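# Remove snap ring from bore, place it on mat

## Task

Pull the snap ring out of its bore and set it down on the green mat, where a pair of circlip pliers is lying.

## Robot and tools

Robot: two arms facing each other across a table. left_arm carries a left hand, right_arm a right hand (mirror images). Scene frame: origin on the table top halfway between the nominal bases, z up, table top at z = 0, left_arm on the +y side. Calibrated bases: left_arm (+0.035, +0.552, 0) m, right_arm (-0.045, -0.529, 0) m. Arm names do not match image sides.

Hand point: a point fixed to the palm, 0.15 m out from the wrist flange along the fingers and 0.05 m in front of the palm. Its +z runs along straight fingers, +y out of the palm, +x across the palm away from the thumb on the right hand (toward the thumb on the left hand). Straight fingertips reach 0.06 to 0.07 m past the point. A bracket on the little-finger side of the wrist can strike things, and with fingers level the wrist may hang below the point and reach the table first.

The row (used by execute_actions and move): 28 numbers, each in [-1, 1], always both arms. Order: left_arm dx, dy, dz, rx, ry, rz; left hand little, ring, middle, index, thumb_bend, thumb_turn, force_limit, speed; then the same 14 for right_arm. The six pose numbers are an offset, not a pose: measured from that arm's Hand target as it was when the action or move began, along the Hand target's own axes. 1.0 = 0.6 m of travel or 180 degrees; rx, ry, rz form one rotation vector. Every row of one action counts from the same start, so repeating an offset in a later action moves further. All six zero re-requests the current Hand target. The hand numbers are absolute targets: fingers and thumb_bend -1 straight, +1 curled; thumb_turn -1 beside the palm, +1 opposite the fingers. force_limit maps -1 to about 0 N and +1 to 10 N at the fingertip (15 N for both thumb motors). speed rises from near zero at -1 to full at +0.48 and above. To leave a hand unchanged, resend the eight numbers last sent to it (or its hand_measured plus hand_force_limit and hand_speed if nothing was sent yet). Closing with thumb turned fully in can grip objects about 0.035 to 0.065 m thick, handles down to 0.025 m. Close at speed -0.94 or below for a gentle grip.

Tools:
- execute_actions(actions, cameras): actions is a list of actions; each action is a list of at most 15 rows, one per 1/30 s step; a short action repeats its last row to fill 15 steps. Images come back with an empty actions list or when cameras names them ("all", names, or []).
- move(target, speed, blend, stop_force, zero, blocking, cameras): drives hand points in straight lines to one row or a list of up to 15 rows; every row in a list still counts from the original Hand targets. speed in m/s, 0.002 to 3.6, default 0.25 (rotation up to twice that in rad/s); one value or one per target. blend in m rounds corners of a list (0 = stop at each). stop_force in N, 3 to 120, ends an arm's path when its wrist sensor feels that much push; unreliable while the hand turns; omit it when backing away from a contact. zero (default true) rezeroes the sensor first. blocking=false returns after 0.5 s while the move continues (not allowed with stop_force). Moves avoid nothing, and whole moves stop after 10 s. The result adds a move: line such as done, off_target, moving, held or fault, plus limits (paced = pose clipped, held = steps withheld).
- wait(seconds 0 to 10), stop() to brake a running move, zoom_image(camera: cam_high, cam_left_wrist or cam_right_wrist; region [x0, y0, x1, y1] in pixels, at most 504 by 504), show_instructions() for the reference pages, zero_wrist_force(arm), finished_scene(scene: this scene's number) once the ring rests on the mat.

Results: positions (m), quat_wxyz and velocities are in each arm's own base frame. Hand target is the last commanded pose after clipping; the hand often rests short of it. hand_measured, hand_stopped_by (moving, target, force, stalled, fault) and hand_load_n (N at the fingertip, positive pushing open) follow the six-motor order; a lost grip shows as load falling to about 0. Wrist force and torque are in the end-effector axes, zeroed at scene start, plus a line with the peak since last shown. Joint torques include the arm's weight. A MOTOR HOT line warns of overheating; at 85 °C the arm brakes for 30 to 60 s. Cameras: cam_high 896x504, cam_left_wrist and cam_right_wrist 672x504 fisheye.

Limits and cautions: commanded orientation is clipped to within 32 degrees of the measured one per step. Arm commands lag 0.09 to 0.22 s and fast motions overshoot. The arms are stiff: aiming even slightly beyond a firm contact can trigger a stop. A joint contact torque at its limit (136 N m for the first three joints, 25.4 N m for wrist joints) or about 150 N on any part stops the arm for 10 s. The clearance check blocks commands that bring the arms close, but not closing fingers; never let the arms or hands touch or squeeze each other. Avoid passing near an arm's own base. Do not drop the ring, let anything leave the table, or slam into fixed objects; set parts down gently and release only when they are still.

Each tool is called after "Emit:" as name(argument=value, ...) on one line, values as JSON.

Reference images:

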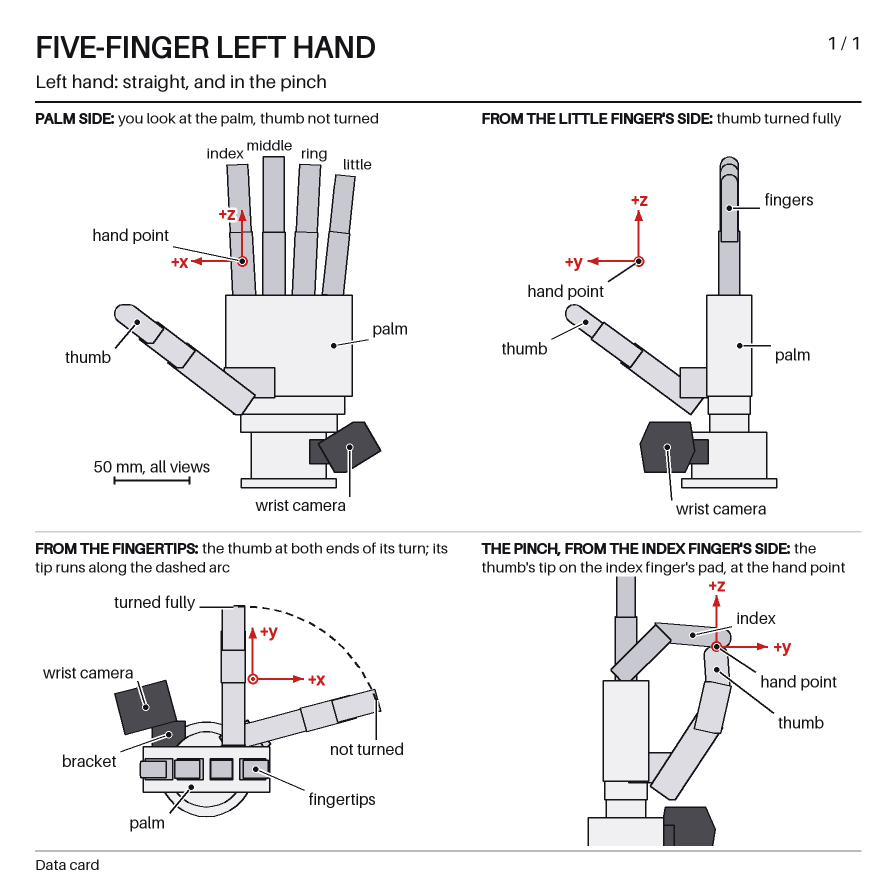

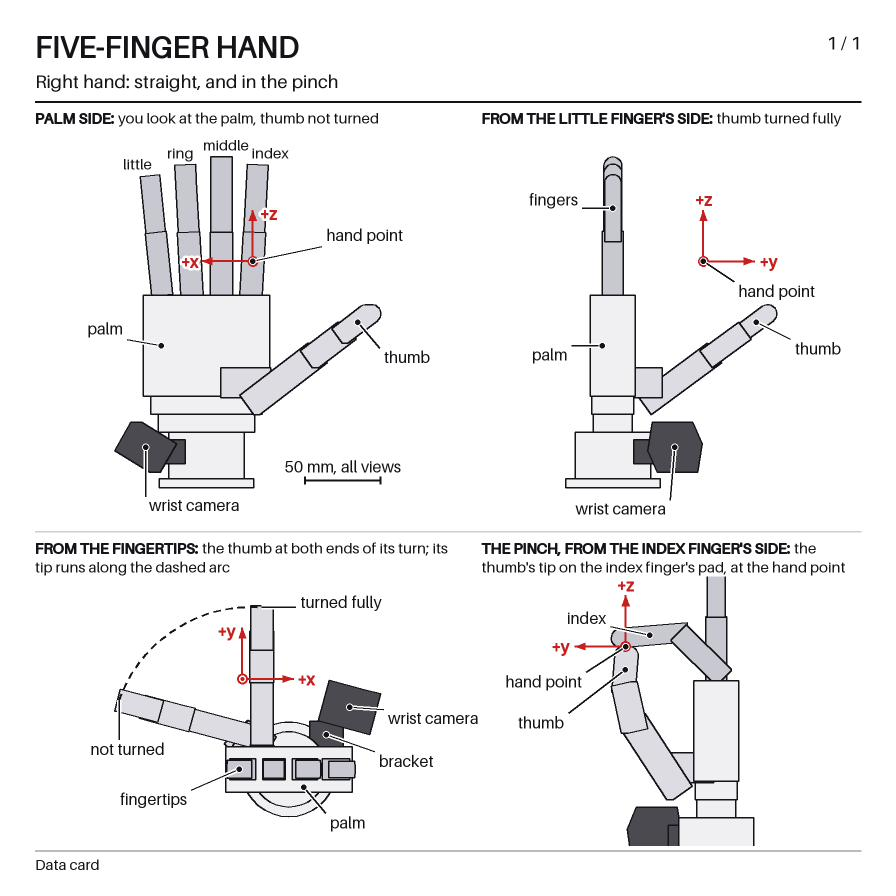

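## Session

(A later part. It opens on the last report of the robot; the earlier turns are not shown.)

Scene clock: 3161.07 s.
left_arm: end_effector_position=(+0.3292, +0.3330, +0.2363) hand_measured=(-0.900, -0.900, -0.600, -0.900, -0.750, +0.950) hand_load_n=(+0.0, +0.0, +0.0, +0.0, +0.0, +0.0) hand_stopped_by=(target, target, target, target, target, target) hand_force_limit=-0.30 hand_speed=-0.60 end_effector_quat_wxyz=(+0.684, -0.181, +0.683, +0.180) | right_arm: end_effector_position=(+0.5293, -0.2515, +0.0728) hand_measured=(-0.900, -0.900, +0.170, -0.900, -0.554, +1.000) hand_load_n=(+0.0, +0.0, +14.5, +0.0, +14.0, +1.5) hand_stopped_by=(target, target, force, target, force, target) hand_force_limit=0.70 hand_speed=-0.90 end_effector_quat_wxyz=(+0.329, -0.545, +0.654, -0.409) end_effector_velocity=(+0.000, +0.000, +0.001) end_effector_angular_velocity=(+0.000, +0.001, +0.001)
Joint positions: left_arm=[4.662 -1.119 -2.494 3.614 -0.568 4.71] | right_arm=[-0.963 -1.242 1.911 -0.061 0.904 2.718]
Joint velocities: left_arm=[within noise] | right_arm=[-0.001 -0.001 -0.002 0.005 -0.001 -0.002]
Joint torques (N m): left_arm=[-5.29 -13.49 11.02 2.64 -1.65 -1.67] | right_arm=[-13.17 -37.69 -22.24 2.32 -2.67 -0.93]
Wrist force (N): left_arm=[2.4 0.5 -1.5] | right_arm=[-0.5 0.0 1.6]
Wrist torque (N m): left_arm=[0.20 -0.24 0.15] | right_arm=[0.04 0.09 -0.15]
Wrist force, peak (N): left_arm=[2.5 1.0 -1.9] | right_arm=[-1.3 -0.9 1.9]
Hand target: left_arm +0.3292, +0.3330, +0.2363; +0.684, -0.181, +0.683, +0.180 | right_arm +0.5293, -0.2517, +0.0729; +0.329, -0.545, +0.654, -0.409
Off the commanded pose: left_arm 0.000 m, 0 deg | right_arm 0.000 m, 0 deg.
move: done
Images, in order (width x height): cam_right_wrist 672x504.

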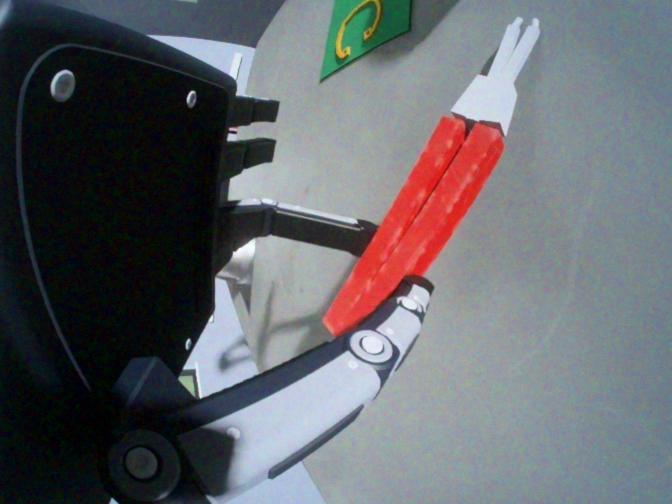

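Emit:
move(target=[0, 0, 0, 0, 0, 0, -0.9, -0.9, -0.6, -0.9, -0.75, 1, -0.3, -0.6, -0.0165, 0.0774, 0.0383, 0, 0, 0, -0.9, -0.9, 0.3, -0.9, -0.5, 1, 0.7, -0.9], speed=0.02, stop_force=4, cameras=["cam_right_wrist"])

Scene clock: 3167.47 s.
left_arm: end_effector_position=(+0.3292, +0.3330, +0.2363) hand_measured=(-0.900, -0.900, -0.600, -0.900, -0.750, +0.950) hand_load_n=(+0.0, +0.0, +0.0, +0.5, +0.0, +0.5) hand_stopped_by=(target, target, target, target, target, target) hand_force_limit=-0.30 hand_speed=-0.60 end_effector_quat_wxyz=(+0.684, -0.181, +0.683, +0.180) | right_arm: end_effector_position=(+0.5306, -0.2432, +0.0242) hand_measured=(-0.900, -0.900, +0.170, -0.900, -0.554, +1.000) hand_load_n=(+0.0, +0.0, +15.5, +0.0, +13.5, +1.5) hand_stopped_by=(target, target, force, target, force, target) hand_force_limit=0.70 hand_speed=-0.90 end_effector_quat_wxyz=(+0.329, -0.545, +0.654, -0.409)
Joint positions: left_arm=[4.662 -1.119 -2.494 3.614 -0.568 4.71] | right_arm=[-0.948 -1.169 1.966 -0.196 0.916 2.729]
Joint torques (N m): left_arm=[-5.11 -13.61 11.87 2.73 -1.66 -1.73] | right_arm=[-14.59 -36.81 -20.37 -1.29 -2.6 -1.69]
Wrist force (N): left_arm=[2.4 0.8 -1.4] | right_arm=[-0.5 -2.2 0.8]
Wrist torque (N m): left_arm=[0.25 -0.24 0.13] | right_arm=[-0.08 0.03 -0.17]
Wrist force, peak (N): left_arm=[2.5 0.8 -2.0] | right_arm=[1.5 -10.9 -5.2]
Hand target: left_arm +0.3292, +0.3330, +0.2363; +0.684, -0.181, +0.683, +0.180 | right_arm +0.5306, -0.2432, +0.0242; +0.329, -0.545, +0.654, -0.409 (not the last commanded pose)
Off the commanded pose: left_arm 0.000 m, 0 deg | right_arm 0.003 m, 0 deg.
move: contact (right_arm)
Images, in order (width x height): cam_right_wrist 672x504.

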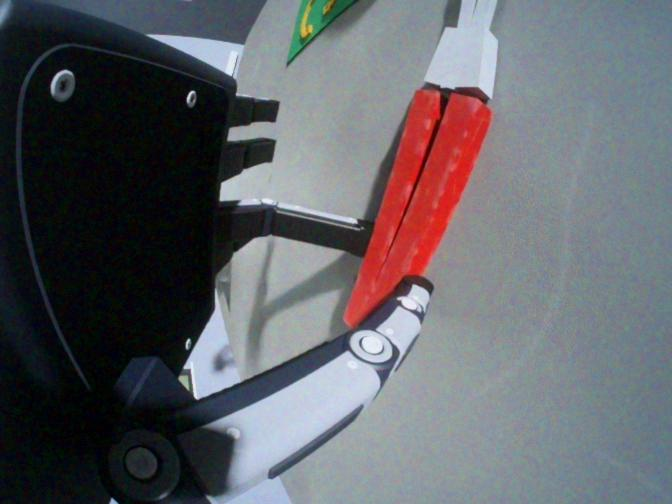

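Emit:
execute_actions(actions=[[[0,0,0,0,0,0,-0.9,-0.9,-0.6,-0.9,-0.75,1,-0.3,-0.6,0,0,0,0,0,0,-0.9,-0.9,0.05,-0.9,-0.62,1,0.7,-0.9]],[[0,0,0,0,0,0,-0.9,-0.9,-0.6,-0.9,-0.75,1,-0.3,-0.6,0,0,0,0,0,0,-0.9,-0.9,-0.4,-0.9,-0.8,1,0.7,-0.7]]], cameras=["cam_right_wrist"])

Scene clock: 3171.23 s.
left_arm: end_effector_position=(+0.3292, +0.3330, +0.2363) hand_measured=(-0.900, -0.900, -0.600, -0.900, -0.750, +0.950) hand_load_n=(+0.0, +0.0, +0.0, +0.0, +0.0, +0.5) hand_stopped_by=(target, target, target, target, target, target) hand_force_limit=-0.30 hand_speed=-0.60 end_effector_quat_wxyz=(+0.684, -0.181, +0.683, +0.180) | right_arm: end_effector_position=(+0.5306, -0.2433, +0.0243) hand_measured=(-0.900, -0.900, -0.400, -0.900, -0.756, +1.000) hand_load_n=(+0.0, +0.0, +0.0, +0.0, -17.0, -1.0) hand_stopped_by=(target, target, target, target, stalled, target) hand_force_limit=0.70 hand_speed=-0.70 end_effector_quat_wxyz=(+0.329, -0.545, +0.654, -0.409)
Joint positions: left_arm=[4.662 -1.119 -2.494 3.614 -0.568 4.71] | right_arm=[-0.948 -1.169 1.966 -0.196 0.916 2.729]
Joint torques (N m): left_arm=[-4.76 -13.04 12.02 2.7 -1.7 -1.74] | right_arm=[-12.16 -14.65 1.16 4.61 0.18 -1.62]
Wrist force (N): left_arm=[2.0 0.7 -1.2] | right_arm=[-1.4 -22.4 -0.7]
Wrist torque (N m): left_arm=[0.23 -0.17 0.11] | right_arm=[-0.62 0.05 -0.33]
Wrist force, peak (N): left_arm=[2.5 1.0 -1.5] | right_arm=[-1.6 -23.8 -0.1]
Hand target: left_arm +0.3292, +0.3330, +0.2363; +0.684, -0.181, +0.683, +0.180 | right_arm +0.5306, -0.2432, +0.0242; +0.329, -0.545, +0.654, -0.409
Off the commanded pose: left_arm 0.000 m, 0 deg | right_arm 0.000 m, 0 deg.
Images, in order (width x height): cam_right_wrist 672x504.

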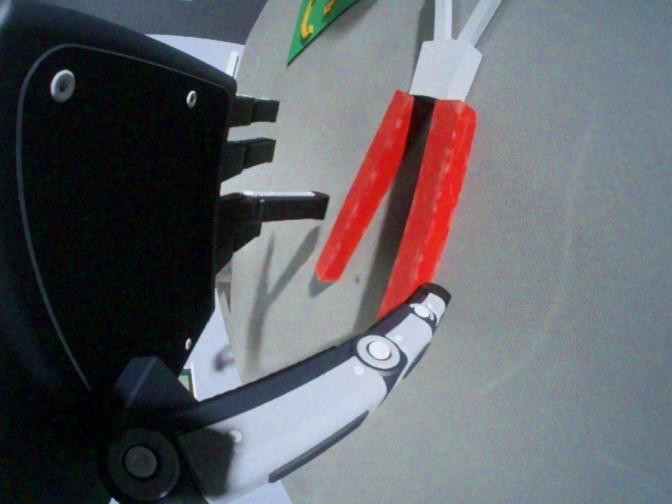

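Emit:
move(target=[0, 0, 0, 0, 0, 0, -0.9, -0.9, -0.6, -0.9, -0.75, 1, -0.3, -0.6, 0.0025, -0.1488, -0.0747, 0, 0, 0, -0.9, -0.9, -0.4, -0.9, -0.8, 1, 0.7, -0.7], speed=0.06, cameras=["all"])

Scene clock: 3175.13 s.
left_arm: end_effector_position=(+0.3292, +0.3330, +0.2363) hand_measured=(-0.900, -0.900, -0.600, -0.900, -0.750, +0.950) hand_load_n=(+0.0, +0.0, +0.0, +0.0, +0.0, +0.5) hand_stopped_by=(target, target, target, target, target, target) hand_force_limit=-0.30 hand_speed=-0.60 end_effector_quat_wxyz=(+0.684, -0.181, +0.683, +0.180) | right_arm: end_effector_position=(+0.5307, -0.2432, +0.1242) hand_measured=(-0.900, -0.900, -0.400, -0.900, -0.760, +1.000) hand_load_n=(+0.0, +0.0, +0.0, +0.0, +0.0, +0.0) hand_stopped_by=(target, target, target, target, stalled, target) hand_force_limit=0.70 hand_speed=-0.70 end_effector_quat_wxyz=(+0.329, -0.545, +0.654, -0.409)
Joint positions: left_arm=[4.662 -1.119 -2.494 3.614 -0.568 4.71] | right_arm=[-0.948 -1.324 1.864 0.061 0.916 2.729]
Joint torques (N m): left_arm=[-4.75 -13.44 11.97 2.72 -1.73 -1.73] | right_arm=[8.21 -19.69 -11.16 -1.38 1.01 -0.86]
Wrist force (N): left_arm=[2.3 0.5 -1.3] | right_arm=[-0.9 -1.2 1.4]
Wrist torque (N m): left_arm=[0.18 -0.22 0.13] | right_arm=[-0.08 0.14 -0.14]
Wrist force, peak (N): left_arm=[2.6 0.8 -1.8] | right_arm=[-1.6 -24.0 -1.8]
Hand target: left_arm +0.3292, +0.3330, +0.2363; +0.684, -0.181, +0.683, +0.180 | right_arm +0.5306, -0.2432, +0.1241; +0.329, -0.545, +0.654, -0.409
Off the commanded pose: left_arm 0.000 m, 0 deg | right_arm 0.000 m, 0 deg.
move: done

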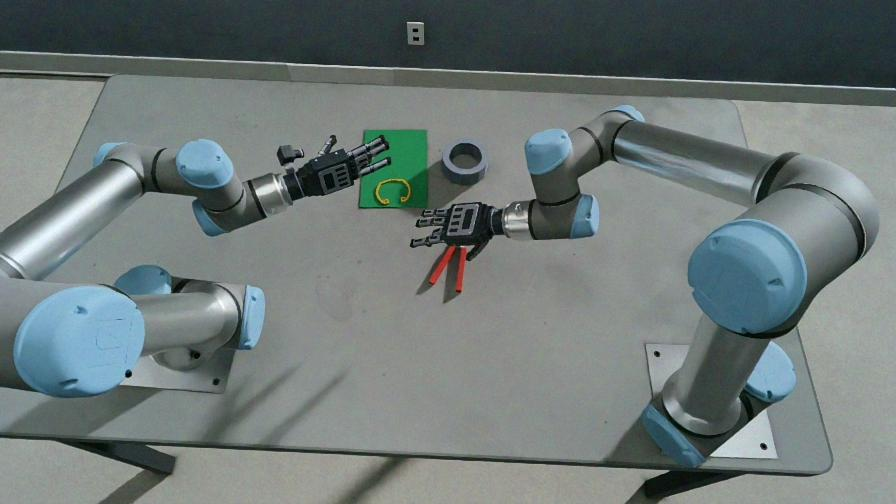

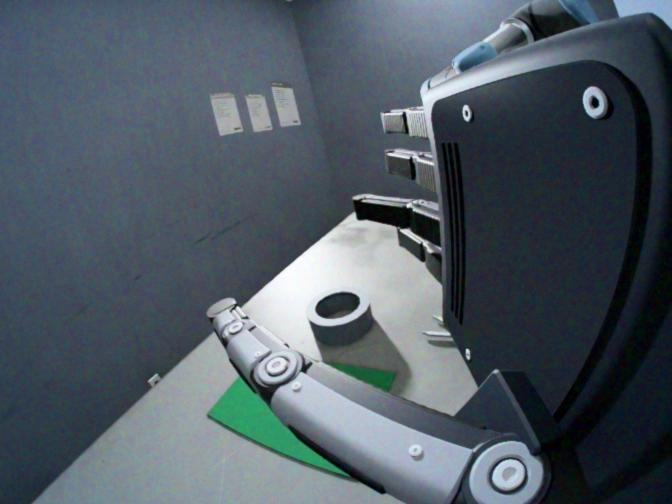

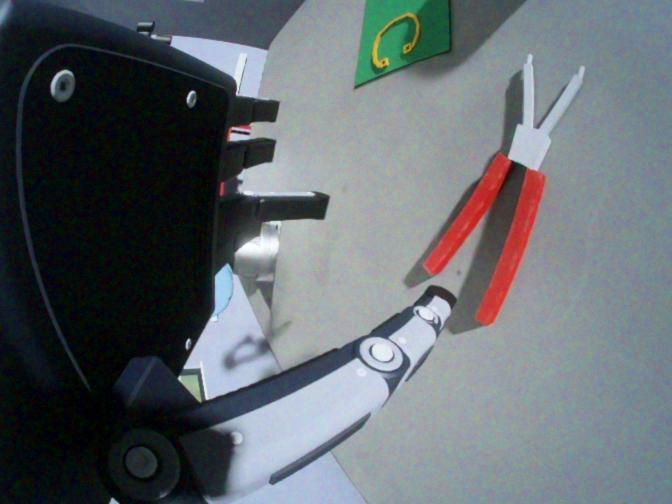

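Emit:
finished_scene(scene=1)

The scene is finished: the task was done.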